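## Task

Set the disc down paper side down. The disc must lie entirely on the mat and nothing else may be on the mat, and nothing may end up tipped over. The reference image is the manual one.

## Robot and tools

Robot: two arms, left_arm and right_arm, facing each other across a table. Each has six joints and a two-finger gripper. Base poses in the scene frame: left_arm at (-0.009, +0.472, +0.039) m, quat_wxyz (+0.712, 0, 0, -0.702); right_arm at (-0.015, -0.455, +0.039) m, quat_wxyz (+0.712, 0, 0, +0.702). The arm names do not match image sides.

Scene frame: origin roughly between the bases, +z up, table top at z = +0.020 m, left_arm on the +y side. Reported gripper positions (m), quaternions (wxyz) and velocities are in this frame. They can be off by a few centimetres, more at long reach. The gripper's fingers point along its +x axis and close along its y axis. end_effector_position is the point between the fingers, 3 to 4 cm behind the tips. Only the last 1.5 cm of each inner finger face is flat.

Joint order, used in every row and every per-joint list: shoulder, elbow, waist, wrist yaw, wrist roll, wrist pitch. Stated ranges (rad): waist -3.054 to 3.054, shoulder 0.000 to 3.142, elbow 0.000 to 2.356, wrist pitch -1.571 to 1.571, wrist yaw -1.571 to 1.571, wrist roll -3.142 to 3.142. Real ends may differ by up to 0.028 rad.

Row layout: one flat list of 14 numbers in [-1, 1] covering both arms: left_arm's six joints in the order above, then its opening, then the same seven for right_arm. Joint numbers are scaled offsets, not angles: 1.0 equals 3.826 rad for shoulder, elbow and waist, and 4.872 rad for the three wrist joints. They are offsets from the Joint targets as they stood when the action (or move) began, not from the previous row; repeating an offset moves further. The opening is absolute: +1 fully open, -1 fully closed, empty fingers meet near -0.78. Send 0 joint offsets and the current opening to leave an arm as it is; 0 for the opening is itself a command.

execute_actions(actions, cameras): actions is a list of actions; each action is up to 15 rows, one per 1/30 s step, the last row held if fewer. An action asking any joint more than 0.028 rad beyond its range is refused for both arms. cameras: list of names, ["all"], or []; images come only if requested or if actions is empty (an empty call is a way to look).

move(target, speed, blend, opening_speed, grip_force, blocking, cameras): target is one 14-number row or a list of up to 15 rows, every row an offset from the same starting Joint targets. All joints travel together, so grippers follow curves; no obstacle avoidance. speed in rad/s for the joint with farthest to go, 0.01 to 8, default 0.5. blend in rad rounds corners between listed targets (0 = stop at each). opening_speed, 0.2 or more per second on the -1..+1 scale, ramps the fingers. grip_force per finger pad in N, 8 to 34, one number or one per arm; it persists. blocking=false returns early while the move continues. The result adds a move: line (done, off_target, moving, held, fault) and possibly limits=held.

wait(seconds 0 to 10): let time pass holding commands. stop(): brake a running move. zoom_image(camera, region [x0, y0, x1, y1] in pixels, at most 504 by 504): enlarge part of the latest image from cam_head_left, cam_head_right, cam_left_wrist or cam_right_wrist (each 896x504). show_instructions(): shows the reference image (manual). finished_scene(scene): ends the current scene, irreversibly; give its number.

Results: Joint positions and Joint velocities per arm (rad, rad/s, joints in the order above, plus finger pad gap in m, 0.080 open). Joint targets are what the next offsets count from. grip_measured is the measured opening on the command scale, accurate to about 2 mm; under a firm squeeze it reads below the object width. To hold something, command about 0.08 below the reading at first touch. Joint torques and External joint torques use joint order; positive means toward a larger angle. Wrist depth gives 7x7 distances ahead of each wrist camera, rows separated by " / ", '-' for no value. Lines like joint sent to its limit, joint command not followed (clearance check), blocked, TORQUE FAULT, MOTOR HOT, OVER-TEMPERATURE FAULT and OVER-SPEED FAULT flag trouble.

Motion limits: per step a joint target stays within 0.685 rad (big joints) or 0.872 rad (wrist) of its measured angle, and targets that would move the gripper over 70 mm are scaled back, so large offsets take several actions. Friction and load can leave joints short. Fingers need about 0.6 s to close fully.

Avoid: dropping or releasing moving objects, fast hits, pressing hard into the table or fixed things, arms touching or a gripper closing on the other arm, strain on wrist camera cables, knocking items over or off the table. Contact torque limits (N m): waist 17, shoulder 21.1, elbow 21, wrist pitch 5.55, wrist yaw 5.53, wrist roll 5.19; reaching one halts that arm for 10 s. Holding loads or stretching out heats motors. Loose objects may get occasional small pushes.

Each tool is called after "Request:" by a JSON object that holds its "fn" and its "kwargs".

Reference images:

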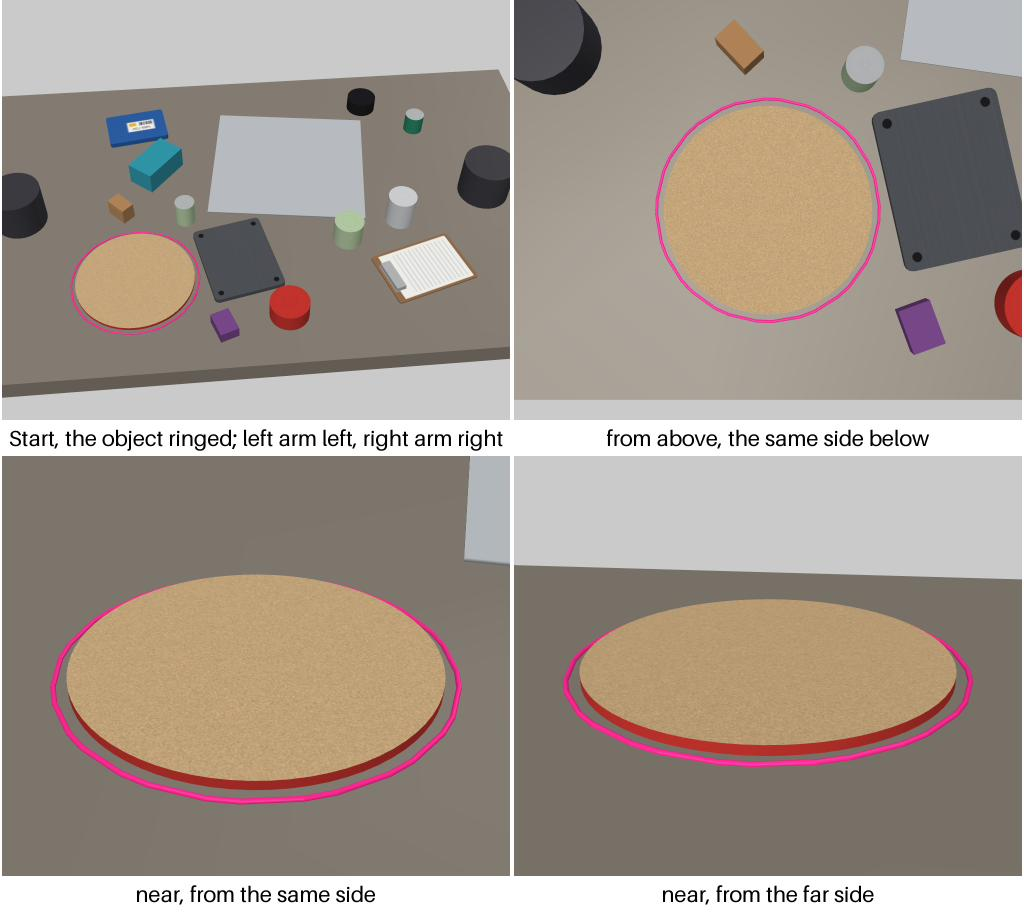

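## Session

Request:
{"fn": "execute_actions", "kwargs": {"actions": [], "cameras": ["all"]}}

Request:
{"fn": "zoom_image", "kwargs": {"camera": "cam_head_left", "region": [150, 250, 330, 420]}}

Request:
{"fn": "zoom_image", "kwargs": {"camera": "cam_head_right", "region": [150, 250, 330, 420]}}

Scene clock: 0.00 s.
left_arm: end_effector_position=(-0.0933, +0.2438, +0.3556) grip_measured=+1.000 end_effector_quat_wxyz=(+0.334, +0.367, -0.063, -0.866) | right_arm: end_effector_position=(+0.0538, -0.1784, +0.3126) grip_measured=+1.000 end_effector_quat_wxyz=(+0.839, -0.121, +0.406, +0.342)
Joint names: [shoulder, elbow, waist, wrist yaw, wrist roll, wrist pitch]
Joint positions: left_arm=[0.961 1.269 -0.076 0.488 0.857 -1.044 0.08] | right_arm=[1.239 1.375 -0.002 0.443 0.713 -1.144 0.08]
Joint velocities: within noise
Joint torques (N m): no reading
External joint torques (N m): no reading
Motor temperatures (°C): left_arm=[39 38 28 29 27 29] | right_arm=[36 29 28 29 27 29]
Heat: left arm: hottest shoulder 39 °C (+0.0 °C/min); right arm: hottest shoulder 36 °C (+0.0 °C/min).
Wrist depth (mm): cam_left_wrist=[1375 1706 2052 2345 2052 1717 1300 / - - - 2388 1751 1611 1435 / 560 - - - - - 1354 / 602 650 - 503 - 391 374 / - - 100 456 424 366 346 / - 74 470 429 393 - - / - - 450 397 369 - -] | cam_right_wrist=[494 486 - 472 1579 1549 1502 / 470 414 449 438 437 1466 1475 / 423 427 418 417 - 1384 1376 / - 391 392 408 381 362 1303 / - 374 369 369 362 354 361 / - - 343 345 344 97 345 / - - 331 326 328 86 -]
Joint targets: left_arm=[0.959 1.270 -0.076 0.489 0.857 -1.043] | right_arm=[1.237 1.377 -0.002 0.444 0.713 -1.143]
Tool commands: left_gripper/opening=+1.0 right_gripper/opening=+1.0

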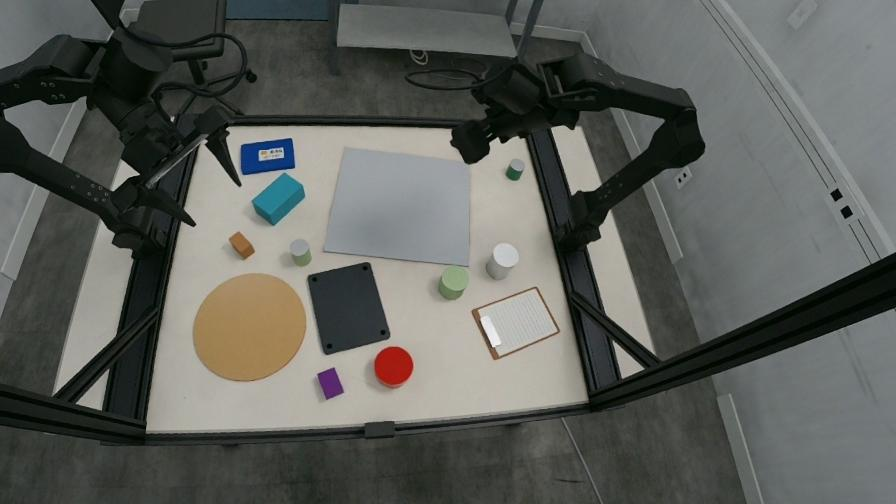

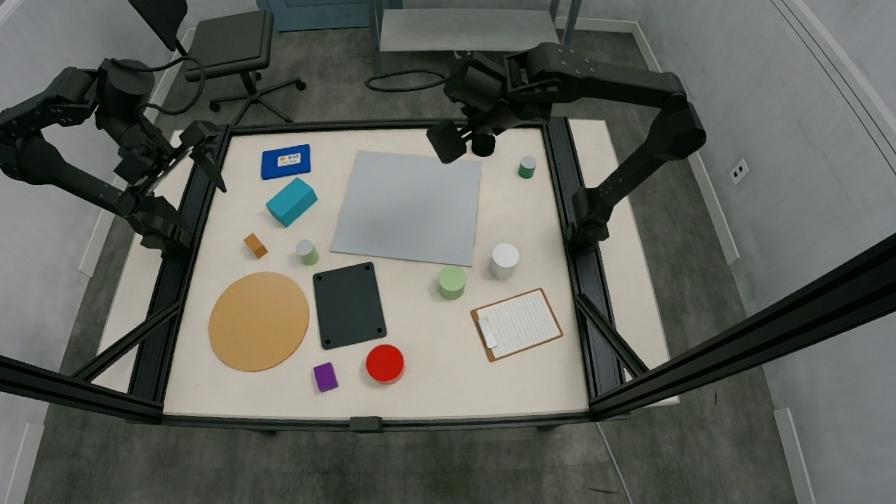

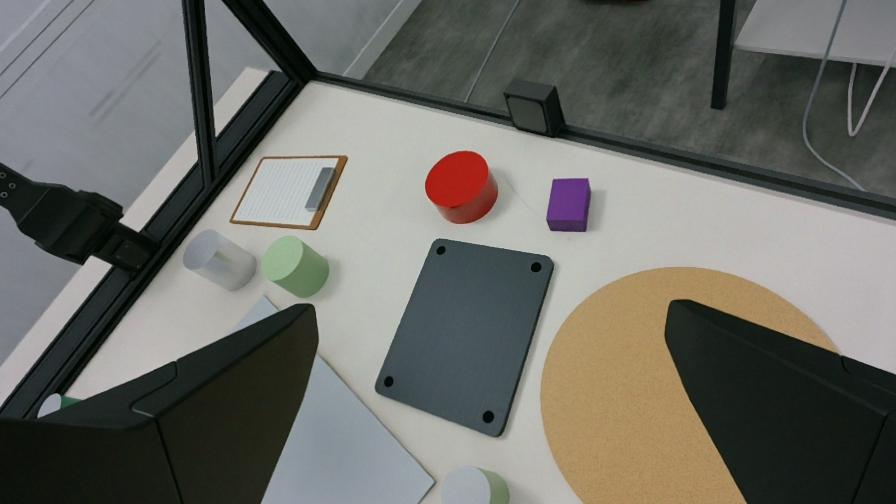

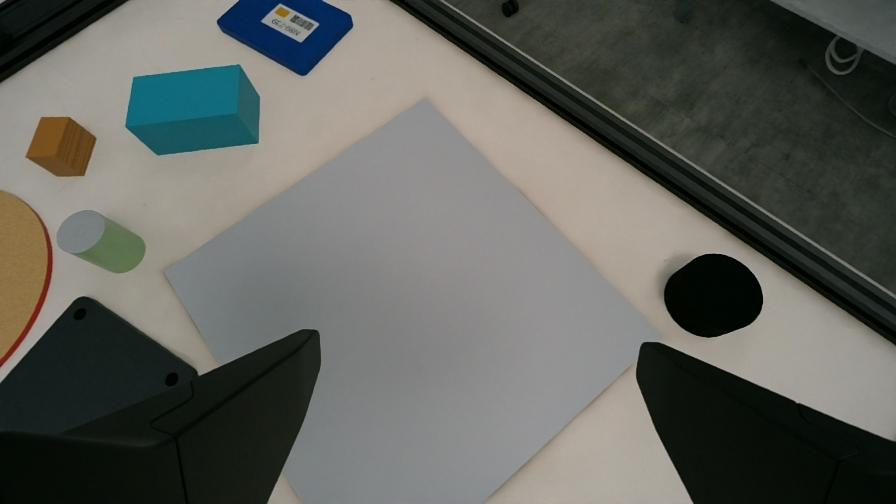

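Scaled by 2.800 from the camera's 896x504 image, which has a finer 1280x720 frame.

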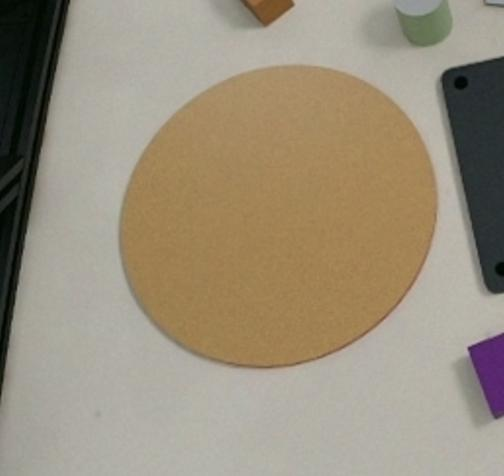

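Scaled by 2.800 from the camera's 896x504 image, which has a finer 1280x720 frame.

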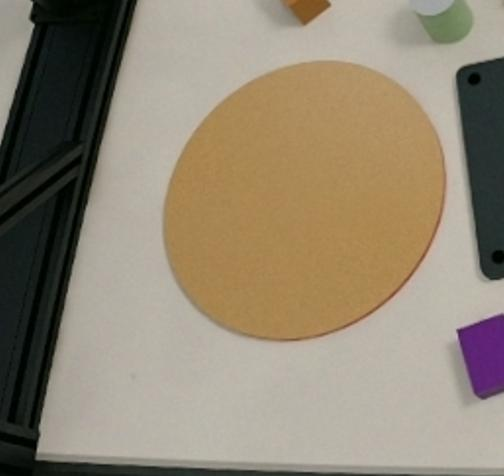

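Request:
{"fn": "move", "kwargs": {"target": [0.2764, 0.1165, -0.1512, -0.1004, -0.1759, 0.0250, 0.55, 0, 0, 0, 0, 0, 0, 1.0], "speed": 0.9, "cameras": ["cam_left_wrist", "cam_head_left"]}}

Scene clock: 235.10 s.
left_arm: end_effector_position=(-0.2821, +0.1050, +0.1614) grip_measured=+0.553 end_effector_quat_wxyz=(+0.366, +0.514, +0.257, -0.732) | right_arm: end_effector_position=(+0.0538, -0.1784, +0.3126) grip_measured=+1.000 end_effector_quat_wxyz=(+0.839, -0.121, +0.406, +0.342)
Joint names: [shoulder, elbow, waist, wrist yaw, wrist roll, wrist pitch]
Joint positions: left_arm=[2.007 1.706 -0.654 0.001 0.003 -0.922 0.06] | right_arm=[1.239 1.375 -0.002 0.443 0.713 -1.144 0.08]
Joint torques (N m): left_arm=[-9.83 5.46 0.09 -0.08 -0.1 0.79] | right_arm=[-2.86 5.62 0.05 0.28 0.02 1.02]
External joint torques (N m): left_arm=[-0.31 -0.83 0.03 -0.07 -0.1 -0.11] | right_arm=[0.67 -0.35 0.04 0.04 0.02 -0.11]
Motor temperatures (°C): left_arm=[35 44 28 29 27 35] | right_arm=[33 35 28 29 27 34]
Heat: left arm: hottest elbow 44 °C (+0.0 °C/min); right arm: hottest elbow 35 °C (+0.0 °C/min).
Wrist depth (mm): cam_left_wrist=[206 170 170 204 204 1127 1142 / 207 171 192 206 204 1157 1127 / - 206 207 206 206 206 1147 / 203 200 208 186 207 207 1152 / 204 203 107 210 209 207 1142 / - - 94 211 211 77 - / - - 207 207 207 78 -] | cam_right_wrist=[- 486 472 494 1610 1520 1502 / 471 412 451 447 440 1502 1475 / 426 427 420 417 406 1290 1384 / 401 397 392 389 387 381 1270 / - 373 369 368 362 353 359 / - - 342 348 344 97 344 / - - 328 328 332 86 -]
Joint targets: left_arm=[2.017 1.716 -0.654 -0.001 0.000 -0.921] | right_arm=[1.237 1.377 -0.002 0.444 0.713 -1.143]
move: done
Images, in order (width x height): cam_head_left 896x504, cam_left_wrist 896x504.

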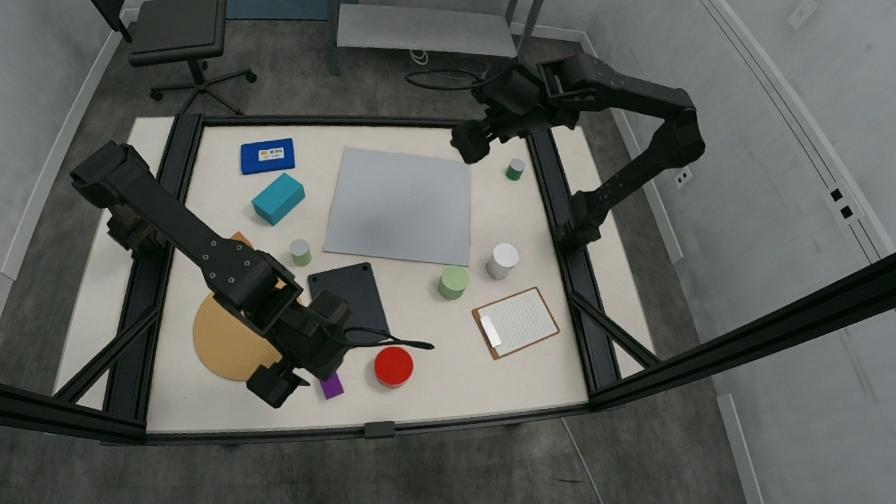

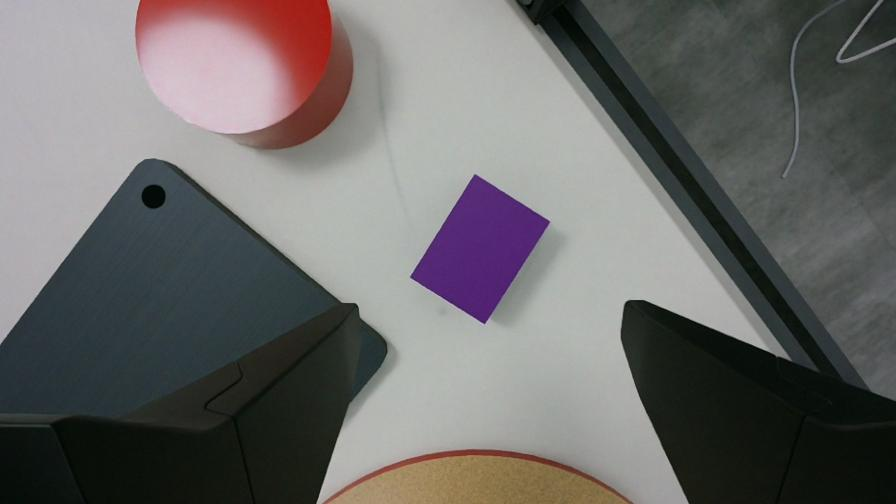

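Request:
{"fn": "move", "kwargs": {"target": [[0.0591, 0.0466, -0.0017, 0, 0.1145, -0.0260, 0.55, 0, 0, 0, 0, 0, 0, 1.0], [0.1200, 0.1038, -0.0017, 0, 0.1145, -0.0588, 0.55, 0, 0, 0, 0, 0, 0, 1.0]], "speed": [0.5, 0.25], "cameras": ["cam_left_wrist"]}}

Scene clock: 295.40 s.
left_arm: end_effector_position=(-0.2961, +0.0889, +0.0671) grip_measured=+0.553 end_effector_quat_wxyz=(+0.136, +0.690, +0.125, -0.700) | right_arm: end_effector_position=(+0.0538, -0.1784, +0.3126) grip_measured=+1.000 end_effector_quat_wxyz=(+0.839, -0.121, +0.406, +0.342)
Joint names: [shoulder, elbow, waist, wrist yaw, wrist roll, wrist pitch]
Joint positions: left_arm=[2.449 2.106 -0.659 -0.002 0.554 -1.206 0.06] | right_arm=[1.239 1.375 -0.002 0.443 0.713 -1.144 0.08]
Joint torques (N m): left_arm=[-10.16 4.75 -0.21 0.06 0.13 0.07] | right_arm=[-2.86 5.62 0.04 0.29 0.02 1.02]
External joint torques (N m): left_arm=[1.55 -1.01 -0.18 0.02 0.13 -0.29] | right_arm=[0.67 -0.36 0.05 0.04 0.02 -0.11]
Motor temperatures (°C): left_arm=[50 46 28 29 27 34] | right_arm=[33 35 28 29 27 34]
Heat: left arm: hottest shoulder 50 °C (+14.1 °C/min); right arm: hottest elbow 35 °C (+0.0 °C/min). Fold the left arm in close to its base, or ease its load, before you think long.
Wrist depth (mm): cam_left_wrist=[- 90 90 89 91 89 - / 95 94 95 94 94 94 93 / - 100 99 99 99 98 98 / 103 107 106 - 83 105 104 / - 110 109 - 108 109 109 / - - 93 - 117 77 - / - - 123 127 127 78 -] | cam_right_wrist=[- 484 - 2260 1653 1579 1493 / 462 - 456 448 1530 1449 1440 / 430 424 420 415 413 405 1361 / 389 398 393 387 386 391 1324 / 378 379 369 368 362 355 353 / - - 343 345 346 97 345 / - - 329 326 328 86 -]
Joint targets: left_arm=[2.476 2.113 -0.661 -0.001 0.558 -1.208] | right_arm=[1.237 1.377 -0.002 0.444 0.713 -1.143]
MOTOR HOT: the shoulder of the left arm reports 50 °C; the controller stops that arm at 95 °C. To cool a motor, set the load down, stop pushing, or move to a pose that needs little force.
move: done
Images, in order (width x height): cam_left_wrist 896x504.

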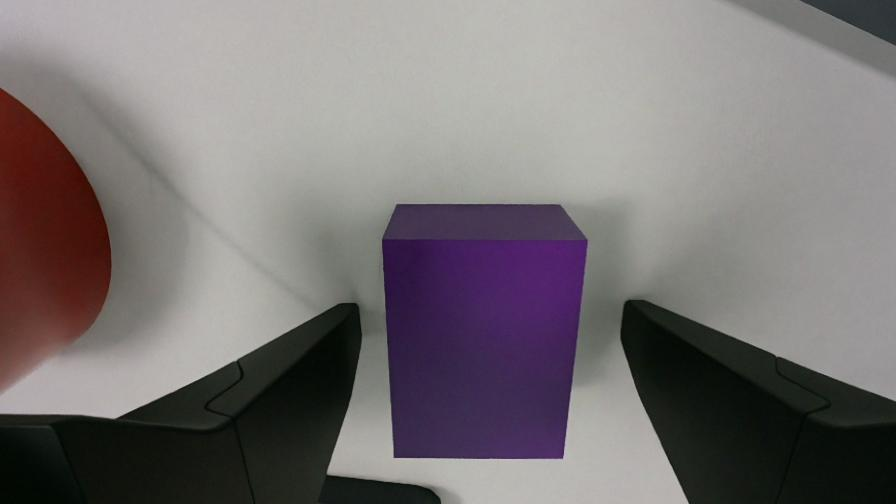

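Request:
{"fn": "move", "kwargs": {"target": [[0.0016, -0.0055, 0, 0, 0, 0.0057, 0.55, 0, 0, 0, 0, 0, 0, 1.0], [0.0016, -0.0055, 0, 0, 0, 0.0057, -0.12, 0, 0, 0, 0, 0, 0, 1.0], [-0.0029, 0.0298, 0, 0, 0, -0.0257, -0.12, 0, 0, 0, 0, 0, 0, 1.0], [-0.1505, -0.1852, -0.1561, 0, 0, 0.0273, -0.12, 0, 0, 0, 0, 0, 0, 1.0]], "speed": [0.2, 0.3, 0.3, 0.8], "opening_speed": 1.0, "grip_force": 15, "cameras": ["cam_left_wrist"]}}

Scene clock: 312.87 s.
left_arm: end_effector_position=(-0.3404, +0.3590, +0.1062) grip_measured=-0.049 end_effector_quat_wxyz=(-0.084, +0.707, -0.081, -0.698) | right_arm: end_effector_position=(+0.0538, -0.1784, +0.3126) grip_measured=+1.000 end_effector_quat_wxyz=(+0.839, -0.121, +0.406, +0.342)
Joint names: [shoulder, elbow, waist, wrist yaw, wrist roll, wrist pitch]
Joint positions: left_arm=[1.918 1.411 -1.258 -0.002 0.561 -1.076 0.033] | right_arm=[1.239 1.375 -0.002 0.443 0.713 -1.144 0.08]
Joint torques (N m): left_arm=[-11.68 3.18 0.07 0.07 -0.08 0.23] | right_arm=[-2.85 5.62 0.05 0.28 0.02 1.02]
External joint torques (N m): left_arm=[-3.53 -2.3 0.13 0.03 -0.09 -0.06] | right_arm=[0.65 -0.36 0.06 0.03 0.02 -0.12]
Heat: left arm: hottest shoulder 51 °C (+8.0 °C/min); right arm: hottest elbow 35 °C (+0.0 °C/min). Fold the left arm in close to its base, or ease its load, before you think long.
Wrist depth (mm): cam_left_wrist=[984 987 969 976 128 107 - / 1038 1018 135 136 135 122 76 / 143 143 143 143 143 130 75 / 153 152 150 148 148 134 130 / 162 162 160 86 87 143 139 / 173 171 - 89 88 - 147 / - - - 185 83 - -] | cam_right_wrist=[508 492 526 505 1599 1559 1520 / 459 408 462 436 442 1484 1457 / 420 431 445 416 409 1368 1392 / - 395 388 388 387 391 1250 / - 378 373 368 361 343 356 / - - 343 346 344 97 341 / - - 330 328 327 86 -]
Joint targets: left_arm=[1.900 1.405 -1.258 -0.001 0.558 -1.075] | right_arm=[1.237 1.377 -0.002 0.444 0.713 -1.143]
MOTOR HOT: still on. The shoulder of the left arm reports 51 °C.
grip_force (N): 15, 15
move: done; target 2's new numbers were sent with left_arm's shoulder 0.032 rad from that target
Images, in order (width x height): cam_left_wrist 896x504.

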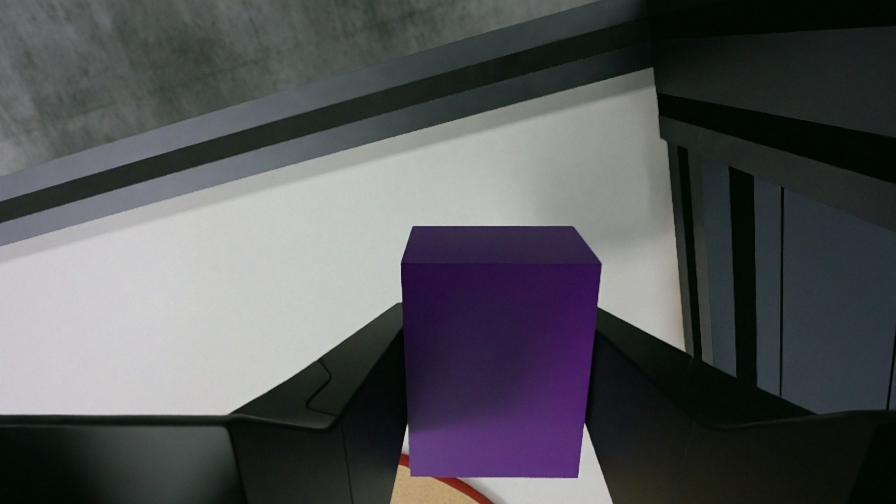

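Request:
{"fn": "move", "kwargs": {"target": [[0.0223, -0.0380, 0, 0, 0, 0.0471, -0.12, 0, 0, 0, 0, 0, 0, 1.0], [0.0223, -0.0380, 0, 0, 0, 0.0471, 0.3, 0, 0, 0, 0, 0, 0, 1.0], [0, 0, 0, 0, 0, 0, 0.3, 0, 0, 0, 0, 0, 0, 1.0]], "speed": [0.2, 0.3, 0.4], "opening_speed": 0.8, "cameras": ["cam_left_wrist"]}}

Scene clock: 323.80 s.
left_arm: end_effector_position=(-0.3370, +0.3597, +0.1042) grip_measured=+0.297 end_effector_quat_wxyz=(-0.084, +0.709, -0.080, -0.696) | right_arm: end_effector_position=(+0.0538, -0.1784, +0.3126) grip_measured=+1.000 end_effector_quat_wxyz=(+0.839, -0.121, +0.406, +0.342)
Joint names: [shoulder, elbow, waist, wrist yaw, wrist roll, wrist pitch]
Joint positions: left_arm=[1.913 1.396 -1.257 -0.002 0.56 -1.073 0.048] | right_arm=[1.239 1.375 -0.002 0.443 0.713 -1.144 0.08]
Joint torques (N m): left_arm=[-10.94 4.67 -0.15 0.09 -0.08 -0.03] | right_arm=[-2.85 5.62 0.04 0.28 0.02 1.02]
External joint torques (N m): left_arm=[-2.84 -0.84 -0.17 0.06 -0.08 -0.34] | right_arm=[0.67 -0.35 0.05 0.04 0.02 -0.11]
Heat: left arm: hottest shoulder 52 °C (+6.0 °C/min); right arm: hottest elbow 35 °C (+0.0 °C/min). Fold the left arm in close to its base, or ease its load, before you think long.
Wrist depth (mm): cam_left_wrist=[987 1006 980 127 126 106 74 / 1042 135 133 133 133 116 75 / 140 142 141 128 141 124 76 / 151 149 152 125 150 132 128 / 160 159 156 165 156 139 139 / 168 - 87 172 175 - 145 / - - 79 183 185 78 -] | cam_right_wrist=[- 500 - 471 1599 1569 1530 / 460 411 466 445 1493 1475 1475 / 428 424 419 413 414 1361 1376 / - 398 390 392 389 382 1324 / 380 378 370 365 364 350 357 / - - 342 348 342 97 346 / - - 331 328 328 86 -]
Joint targets: left_arm=[1.900 1.405 -1.258 -0.001 0.557 -1.075] | right_arm=[1.237 1.377 -0.002 0.444 0.713 -1.143]
MOTOR HOT: still on. The shoulder of the left arm reports 52 °C.
grip_force (N): 15, 15
move: done
Images, in order (width x height): cam_left_wrist 896x504.

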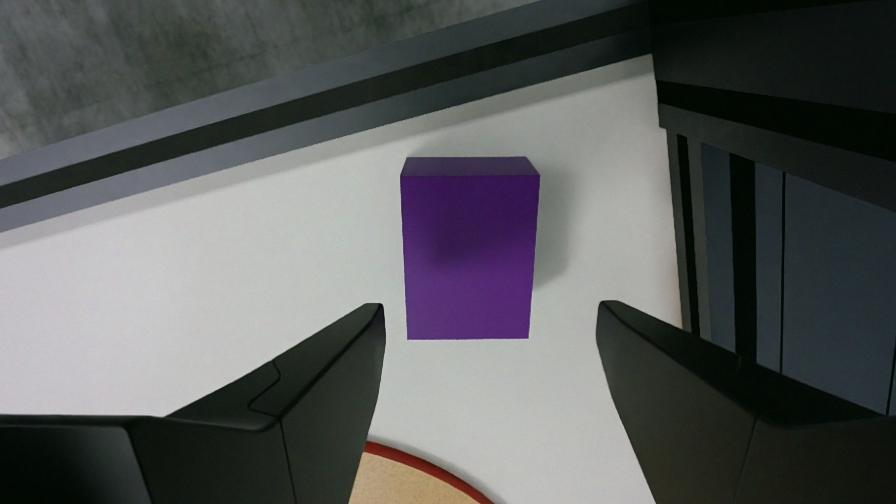

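Request:
{"fn": "move", "kwargs": {"target": [[-0.0969, -0.1233, 0.1545, 0, -0.1143, 0.0205, 0.33, 0, 0, 0, 0, 0, 0, 1.0], [-0.0666, -0.1611, 0.1545, 0, -0.1143, 0.0741, 0.33, 0, 0, 0, 0, 0, 0, 1.0]], "speed": [0.7, 0.12], "cameras": ["cam_left_wrist"]}}

Scene clock: 359.97 s.
left_arm: end_effector_position=(-0.1599, +0.2748, +0.0602) grip_measured=+0.327 end_effector_quat_wxyz=(+0.317, +0.625, +0.308, -0.644) | right_arm: end_effector_position=(+0.0538, -0.1784, +0.3126) grip_measured=+1.000 end_effector_quat_wxyz=(+0.839, -0.121, +0.406, +0.342)
Joint names: [shoulder, elbow, waist, wrist yaw, wrist roll, wrist pitch]
Joint positions: left_arm=[1.589 0.816 -0.669 0 0.001 -0.768 0.05] | right_arm=[1.239 1.375 -0.002 0.443 0.713 -1.144 0.08]
Joint torques (N m): left_arm=[1.12 0.75 0.2 -0.01 0.01 4.18] | right_arm=[-2.86 5.61 0.05 0.29 0.02 1.02]
External joint torques (N m): left_arm=[6.29 -4.25 0.2 -0.01 0.01 3.81] | right_arm=[0.66 -0.34 0.06 0.04 0.02 -0.1]
Heat: left arm: hottest shoulder 52 °C (+2.0 °C/min); right arm: hottest elbow 35 °C (+0.0 °C/min). Fold the left arm in close to its base, or ease its load, before you think long.
Wrist depth (mm): cam_left_wrist=[- 91 - 91 90 91 89 / 96 96 96 95 94 93 - / 101 101 99 99 99 99 98 / - 106 107 105 104 104 103 / - 112 109 113 109 109 109 / - - 88 117 115 - - / - - 89 126 124 79 -] | cam_right_wrist=[498 494 500 499 1579 1610 1511 / 463 412 - 448 437 1484 1493 / - 428 415 411 413 1353 1376 / - 391 388 390 384 384 1331 / 365 369 372 366 364 363 351 / 353 - 340 345 343 97 343 / - - 329 328 326 86 -]
Joint targets: left_arm=[1.645 0.788 -0.667 -0.001 0.001 -0.713] | right_arm=[1.237 1.377 -0.002 0.444 0.713 -1.143]
MOTOR HOT: still on. The shoulder of the left arm reports 52 °C.
grip_force (N): 15, 15
move: off_target (left_arm); left_arm: the shoulder is farthest, 0.056 rad from its target
Images, in order (width x height): cam_left_wrist 896x504.

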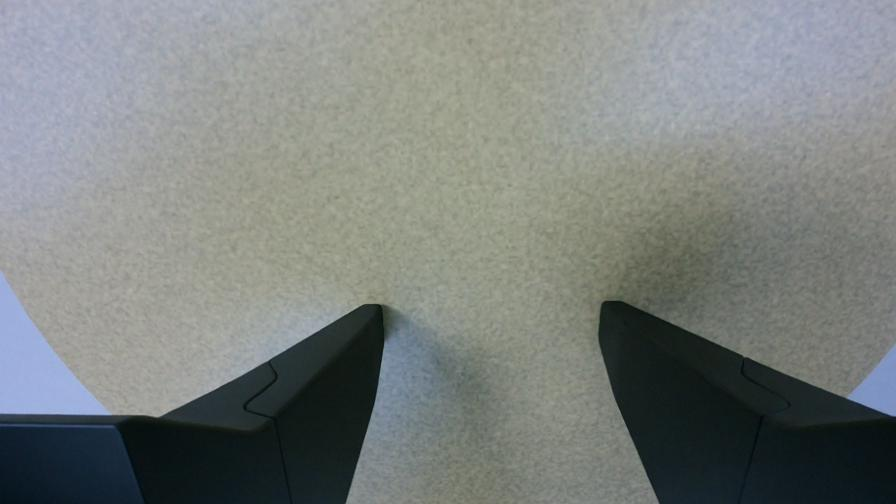

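Request:
{"fn": "move", "kwargs": {"target": [[-0.0042, 0.0037, 0, 0, 0, -0.0064, 0.33, 0, 0, 0, 0, 0, 0, 1.0], [0.0364, 0.0501, -0.0191, 0, 0, -0.0108, 0.33, 0, 0, 0, 0, 0, 0, 1.0], [0.0756, 0.1015, -0.0341, 0, 0, -0.0205, 0.33, 0, 0, 0, 0, 0, 0, 1.0], [0.1318, 0.1842, -0.0433, 0, 0, -0.0413, 0.33, 0, 0, 0, 0, 0, 0, 1.0], [0.1933, 0.2861, -0.0505, 0, 0, -0.0730, 0.33, 0, 0, 0, 0, 0, 0, 1.0]], "speed": 0.25, "blend": [0, 0.05, 0.05, 0.05, 0], "cameras": ["cam_left_wrist", "cam_head_left"]}}

Scene clock: 389.53 s.
left_arm: end_effector_position=(-0.3487, +0.1629, +0.0679) grip_measured=+0.327 end_effector_quat_wxyz=(+0.264, +0.644, +0.244, -0.675) | right_arm: end_effector_position=(+0.0538, -0.1784, +0.3126) grip_measured=+1.000 end_effector_quat_wxyz=(+0.839, -0.121, +0.406, +0.342)
Joint names: [shoulder, elbow, waist, wrist yaw, wrist roll, wrist pitch]
Joint positions: left_arm=[2.325 1.889 -0.851 -0.01 0 -1.084 0.05] | right_arm=[1.239 1.375 -0.002 0.443 0.713 -1.144 0.08]
Joint torques (N m): left_arm=[-5.19 3.29 -1.03 0.28 0.05 1.28] | right_arm=[-2.85 5.62 0.06 0.28 0.02 1.02]
External joint torques (N m): left_arm=[5.59 -2.31 -0.94 0.28 0.04 0.88] | right_arm=[0.71 -0.33 0.05 0.04 0.02 -0.09]
Motor temperatures (°C): left_arm=[42 41 28 29 27 69] | right_arm=[32 35 28 29 27 34]
Heat: left arm: hottest wrist pitch 69 °C (+37.3 °C/min); right arm: hottest elbow 35 °C (+0.0 °C/min). Fold the left arm in close to its base, or ease its load, before you think long.
Wrist depth (mm): cam_left_wrist=[- 92 - 91 90 91 89 / - 97 96 95 95 94 - / 101 101 100 99 100 100 98 / - 106 107 105 105 104 103 / - 112 109 113 109 108 109 / - - 88 117 116 - 114 / - - 90 126 124 79 -] | cam_right_wrist=[- - 477 - 1599 1599 1530 / 445 408 455 442 1484 1475 1432 / 433 438 418 411 - 1339 1392 / - 396 392 389 384 382 1270 / - 388 372 367 364 356 357 / - - 343 348 345 97 338 / - - 331 328 330 86 -]
Joint targets: left_arm=[2.385 1.883 -0.860 -0.001 0.001 -1.069] | right_arm=[1.237 1.377 -0.002 0.444 0.713 -1.143]
MOTOR HOT: still on. The wrist pitch of the left arm reports 69 °C.
grip_force (N): 15, 15
move: off_target (left_arm); left_arm: the shoulder is farthest, 0.059 rad from its target
Images, in order (width x height): cam_head_left 896x504, cam_left_wrist 896x504.

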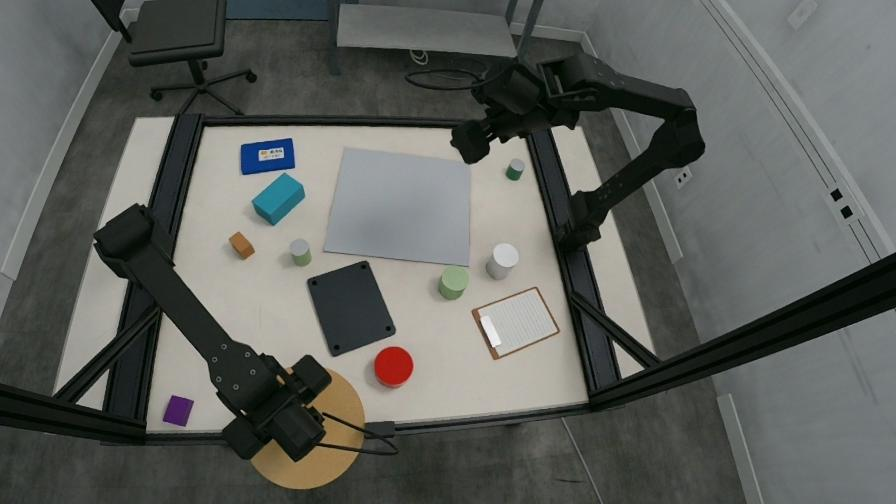

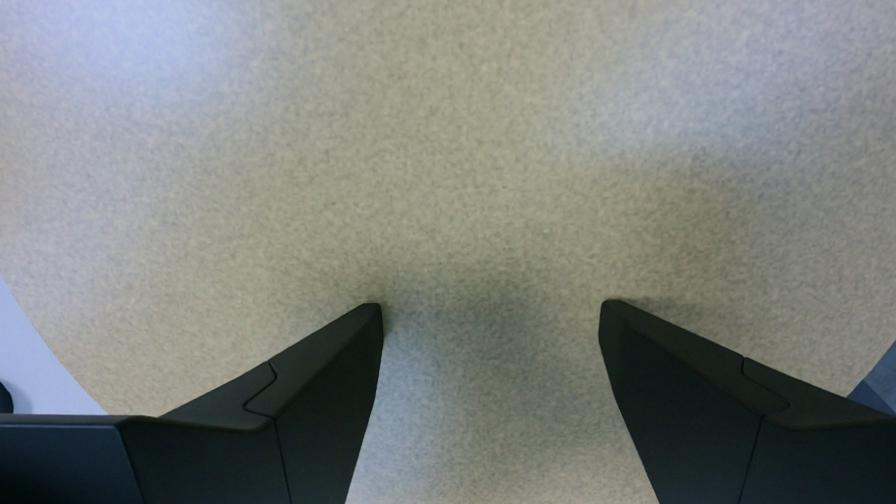

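Request:
{"fn": "move", "kwargs": {"target": [-0.05381, -0.08489, 0, 0, 0, 0.02443, 0.33, 0, 0, 0, 0, 0, 0, 1.0], "speed": 0.35, "cameras": ["cam_head_left", "cam_left_wrist"]}}

Scene clock: 432.63 s.
left_arm: end_effector_position=(-0.3219, +0.1907, +0.0666) grip_measured=+0.327 end_effector_quat_wxyz=(+0.264, +0.636, +0.240, -0.684) | right_arm: end_effector_position=(+0.0538, -0.1784, +0.3126) grip_measured=+1.000 end_effector_quat_wxyz=(+0.839, -0.121, +0.406, +0.342)
Joint names: [shoulder, elbow, waist, wrist yaw, wrist roll, wrist pitch]
Joint positions: left_arm=[2.152 1.593 -0.857 -0.008 0 -0.936 0.05] | right_arm=[1.239 1.375 -0.002 0.443 0.713 -1.144 0.08]
Joint torques (N m): left_arm=[-7.92 0.32 -0.45 0.22 0.05 -0.73] | right_arm=[-2.84 5.62 0.05 0.28 0.02 1.02]
External joint torques (N m): left_arm=[1.83 -5.24 -0.47 0.23 0.05 -1.19] | right_arm=[0.7 -0.4 0.03 0.04 0.02 -0.13]
Motor temperatures (°C): left_arm=[41 40 28 29 27 46] | right_arm=[32 35 28 29 27 34]
Heat: left arm: hottest wrist pitch 46 °C (-13.1 °C/min); right arm: hottest elbow 35 °C (+0.0 °C/min).
Wrist depth (mm): cam_left_wrist=[94 94 - 93 92 93 91 / 98 98 98 97 97 95 - / 102 102 101 100 101 101 100 / - 106 107 106 105 105 104 / - 113 110 113 110 109 109 / - - 88 116 115 - - / - - 90 124 123 79 -] | cam_right_wrist=[- 505 484 495 1610 1589 1539 / 464 409 452 445 441 1484 1440 / 428 425 422 416 420 1475 1361 / - 393 389 390 382 385 1296 / 381 377 372 366 364 351 357 / - - 343 345 344 97 344 / - - 332 328 330 86 -]
Joint targets: left_arm=[2.179 1.558 -0.860 -0.001 0.001 -0.950] | right_arm=[1.237 1.377 -0.002 0.444 0.713 -1.143]
MOTOR HOT: cleared for the motors of the left arm.
grip_force (N): 15, 15
move: off_target (left_arm); left_arm: the elbow is farthest, 0.035 rad from its target
Images, in order (width x height): cam_head_left 896x504, cam_left_wrist 896x504.

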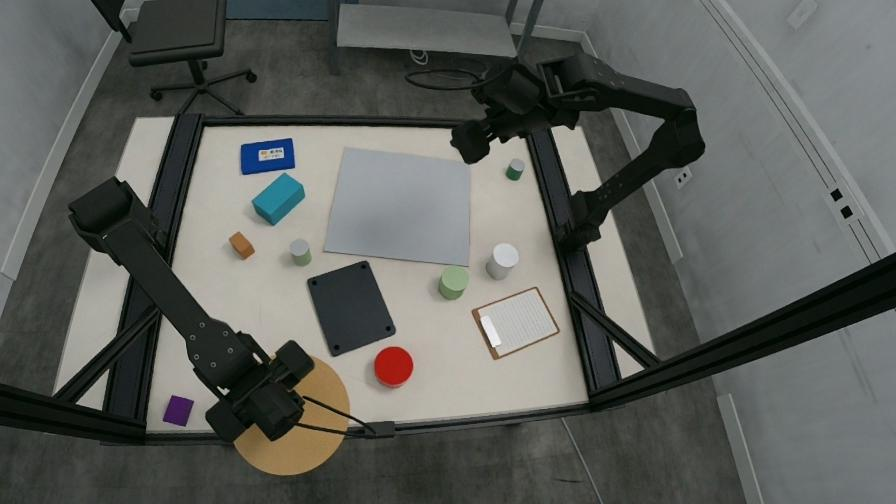

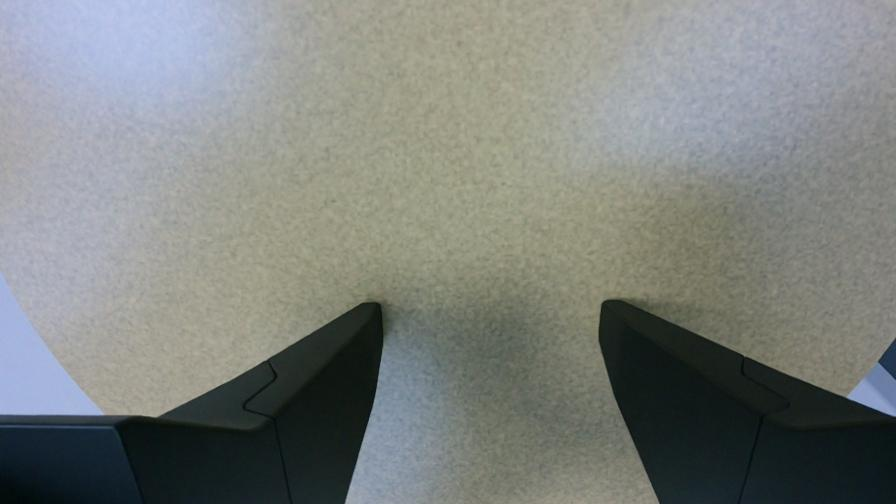

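Request:
{"fn": "zoom_image", "kwargs": {"camera": "cam_head_left", "region": [200, 330, 440, 490]}}

Scaled by 2.100 from the camera's 896x504 image, which has a finer 1280x720 frame.

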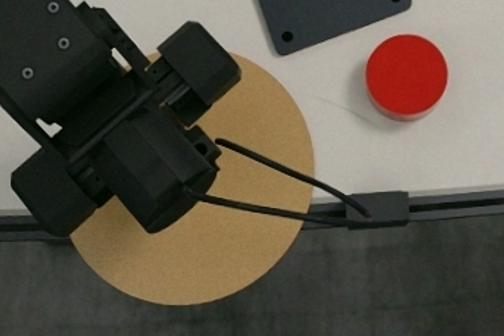

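Request:
{"fn": "move", "kwargs": {"target": [[-0.02065, 0.06338, 0, 0, 0, -0.06595, 0.33, 0, 0, 0, 0, 0, 0, 1.0], [-0.1605, -0.0489, -0.01045, 0, 0, -0.08764, 0.33, 0, 0, 0, 0, 0, 0, 1.0]], "speed": [0.5, 0.8], "blend": [0.1, 0], "cameras": ["cam_head_left", "cam_head_right", "cam_left_wrist"]}}

Scene clock: 532.40 s.
left_arm: end_effector_position=(-0.2194, +0.2981, +0.1993) grip_measured=+0.327 end_effector_quat_wxyz=(+0.239, +0.667, +0.238, -0.665) | right_arm: end_effector_position=(+0.0538, -0.1784, +0.3126) grip_measured=+1.000 end_effector_quat_wxyz=(+0.839, -0.121, +0.406, +0.342)
Joint names: [shoulder, elbow, waist, wrist yaw, wrist roll, wrist pitch]
Joint positions: left_arm=[1.577 1.38 -0.897 -0.002 0 -1.376 0.05] | right_arm=[1.239 1.375 -0.002 0.443 0.713 -1.144 0.08]
Joint torques (N m): left_arm=[-8.15 3.08 -0.4 0.05 0.05 0.05] | right_arm=[-2.85 5.61 0.04 0.28 0.02 1.02]
External joint torques (N m): left_arm=[-2.46 -2.6 -0.39 0.05 0.05 -0.31] | right_arm=[0.65 -0.32 0.02 0.04 0.02 -0.09]
Motor temperatures (°C): left_arm=[47 37 28 29 27 33] | right_arm=[31 36 28 29 27 35]
Heat: left arm: hottest shoulder 47 °C (+2.0 °C/min); right arm: hottest elbow 36 °C (+1.0 °C/min).
Wrist depth (mm): cam_left_wrist=[215 217 211 210 214 212 210 / 226 229 233 228 227 230 225 / 249 245 241 - 239 237 222 / 257 258 255 257 254 243 231 / 277 275 101 - - 251 249 / 293 - 89 289 268 - - / - - 81 311 291 79 -] | cam_right_wrist=[- 491 475 493 1620 1569 1539 / 460 419 452 444 1475 1484 1493 / 425 428 421 415 415 402 1346 / 405 400 393 390 379 382 1276 / - 375 370 365 365 354 355 / - - 342 346 342 97 344 / - - 332 328 331 86 -]
Joint targets: left_arm=[1.565 1.371 -0.900 -0.001 0.001 -1.377] | right_arm=[1.237 1.377 -0.002 0.444 0.713 -1.143]
grip_force (N): 15, 15
move: done
Images, in order (width x height): cam_head_left 896x504, cam_head_right 896x504, cam_left_wrist 896x504.

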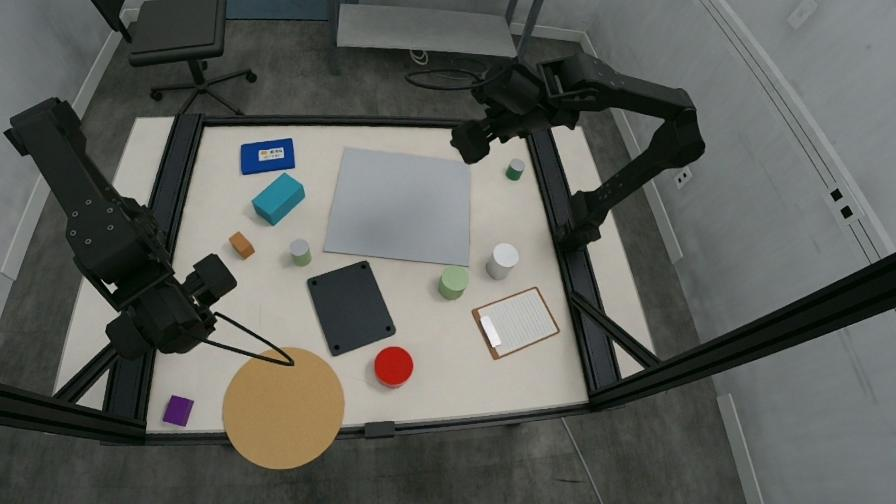

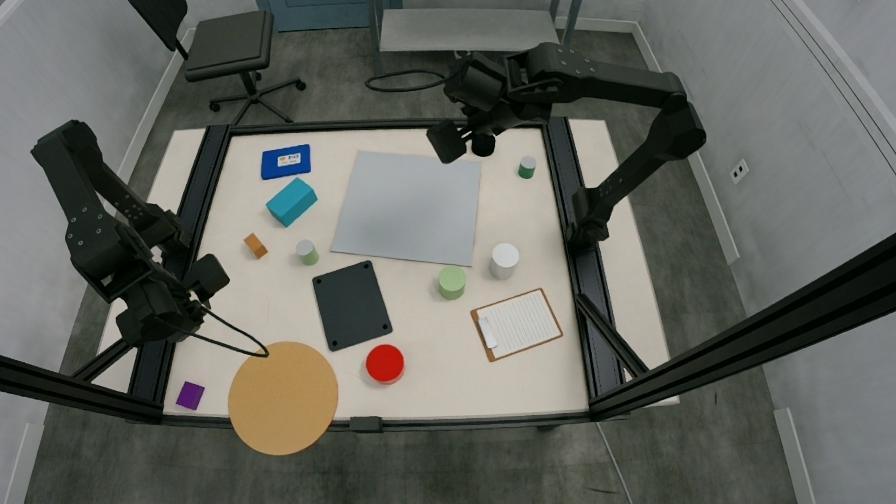

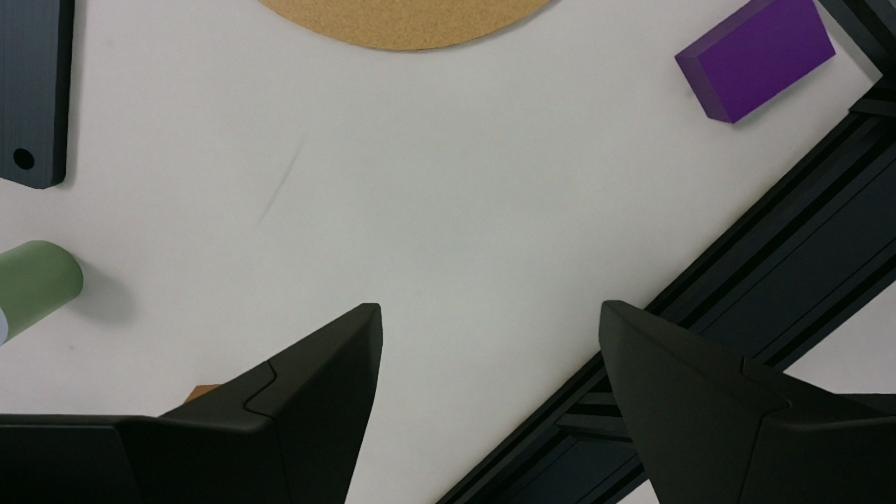

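Request:
{"fn": "move", "kwargs": {"target": [[0.13978, 0.07347, 0.01045, 0, 0, 0.05211, 0.33, 0, 0, 0, 0, 0, 0, 1.0], [0.15619, 0.04077, 0.01045, 0, 0, 0.09068, 0.33, 0, 0, 0, 0, 0, 0, 1.0], [0.19903, 0.11221, 0.00863, 0, 0, 0.06823, 0.33, 0, 0, 0, 0, 0, 0, 1.0], [0.18698, 0.14966, 0.00863, 0, 0, 0.02937, 0.33, 0, 0, 0, 0, 0, 0, 1.0]], "speed": [0.8, 0.35, 0.2, 0.35], "blend": [0.05, 0, 0, 0], "cameras": ["cam_head_left", "cam_left_wrist"]}}

Scene clock: 595.70 s.
left_arm: end_effector_position=(-0.3394, +0.1812, +0.0942) grip_measured=+0.327 end_effector_quat_wxyz=(+0.248, +0.668, +0.251, -0.655) | right_arm: end_effector_position=(+0.0538, -0.1784, +0.3126) grip_measured=+1.000 end_effector_quat_wxyz=(+0.839, -0.121, +0.406, +0.342)
Joint names: [shoulder, elbow, waist, wrist yaw, wrist roll, wrist pitch]
Joint positions: left_arm=[2.288 1.933 -0.865 -0.002 -0.001 -1.233 0.05] | right_arm=[1.239 1.375 -0.002 0.443 0.713 -1.144 0.08]
Joint torques (N m): left_arm=[-13.45 5.02 -0.19 0.06 0.07 -0.02] | right_arm=[-2.85 5.63 0.07 0.28 0.02 1.02]
External joint torques (N m): left_arm=[-2.82 -0.59 -0.23 0.06 0.07 -0.33] | right_arm=[0.68 -0.29 0.1 0.03 0.02 -0.08]
Heat: left arm: hottest shoulder 45 °C (-2.0 °C/min); right arm: hottest elbow 36 °C (+0.0 °C/min).
Wrist depth (mm): cam_left_wrist=[- 109 107 108 107 107 107 / 114 114 114 114 113 113 113 / 121 121 121 119 120 120 122 / 129 131 127 130 128 128 1152 / 145 138 102 138 134 135 146 / 154 - 89 148 148 - 152 / - - 90 168 170 79 -] | cam_right_wrist=[- 490 - 504 1589 1589 1502 / 464 - 452 446 445 1493 1457 / 425 428 418 414 - 1457 1368 / 404 395 393 387 383 379 1283 / 388 380 370 368 364 355 348 / - - 340 348 343 97 344 / - - 330 330 329 86 -]
Joint targets: left_arm=[2.280 1.943 -0.867 -0.001 0.001 -1.234] | right_arm=[1.237 1.377 -0.002 0.444 0.713 -1.143]
grip_force (N): 15, 15
move: done
Images, in order (width x height): cam_head_left 896x504, cam_left_wrist 896x504.

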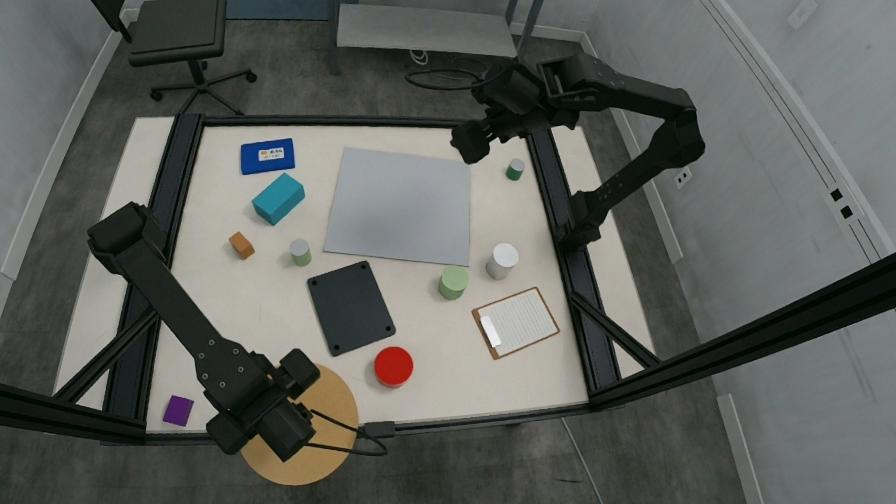

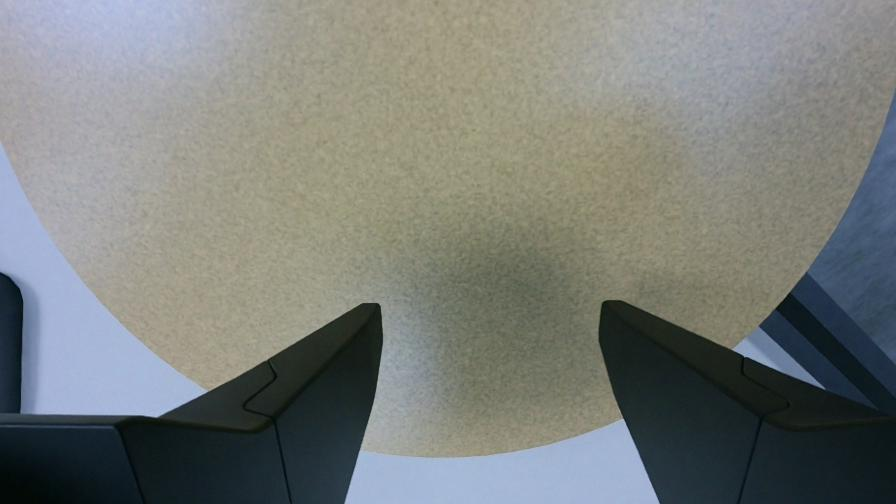

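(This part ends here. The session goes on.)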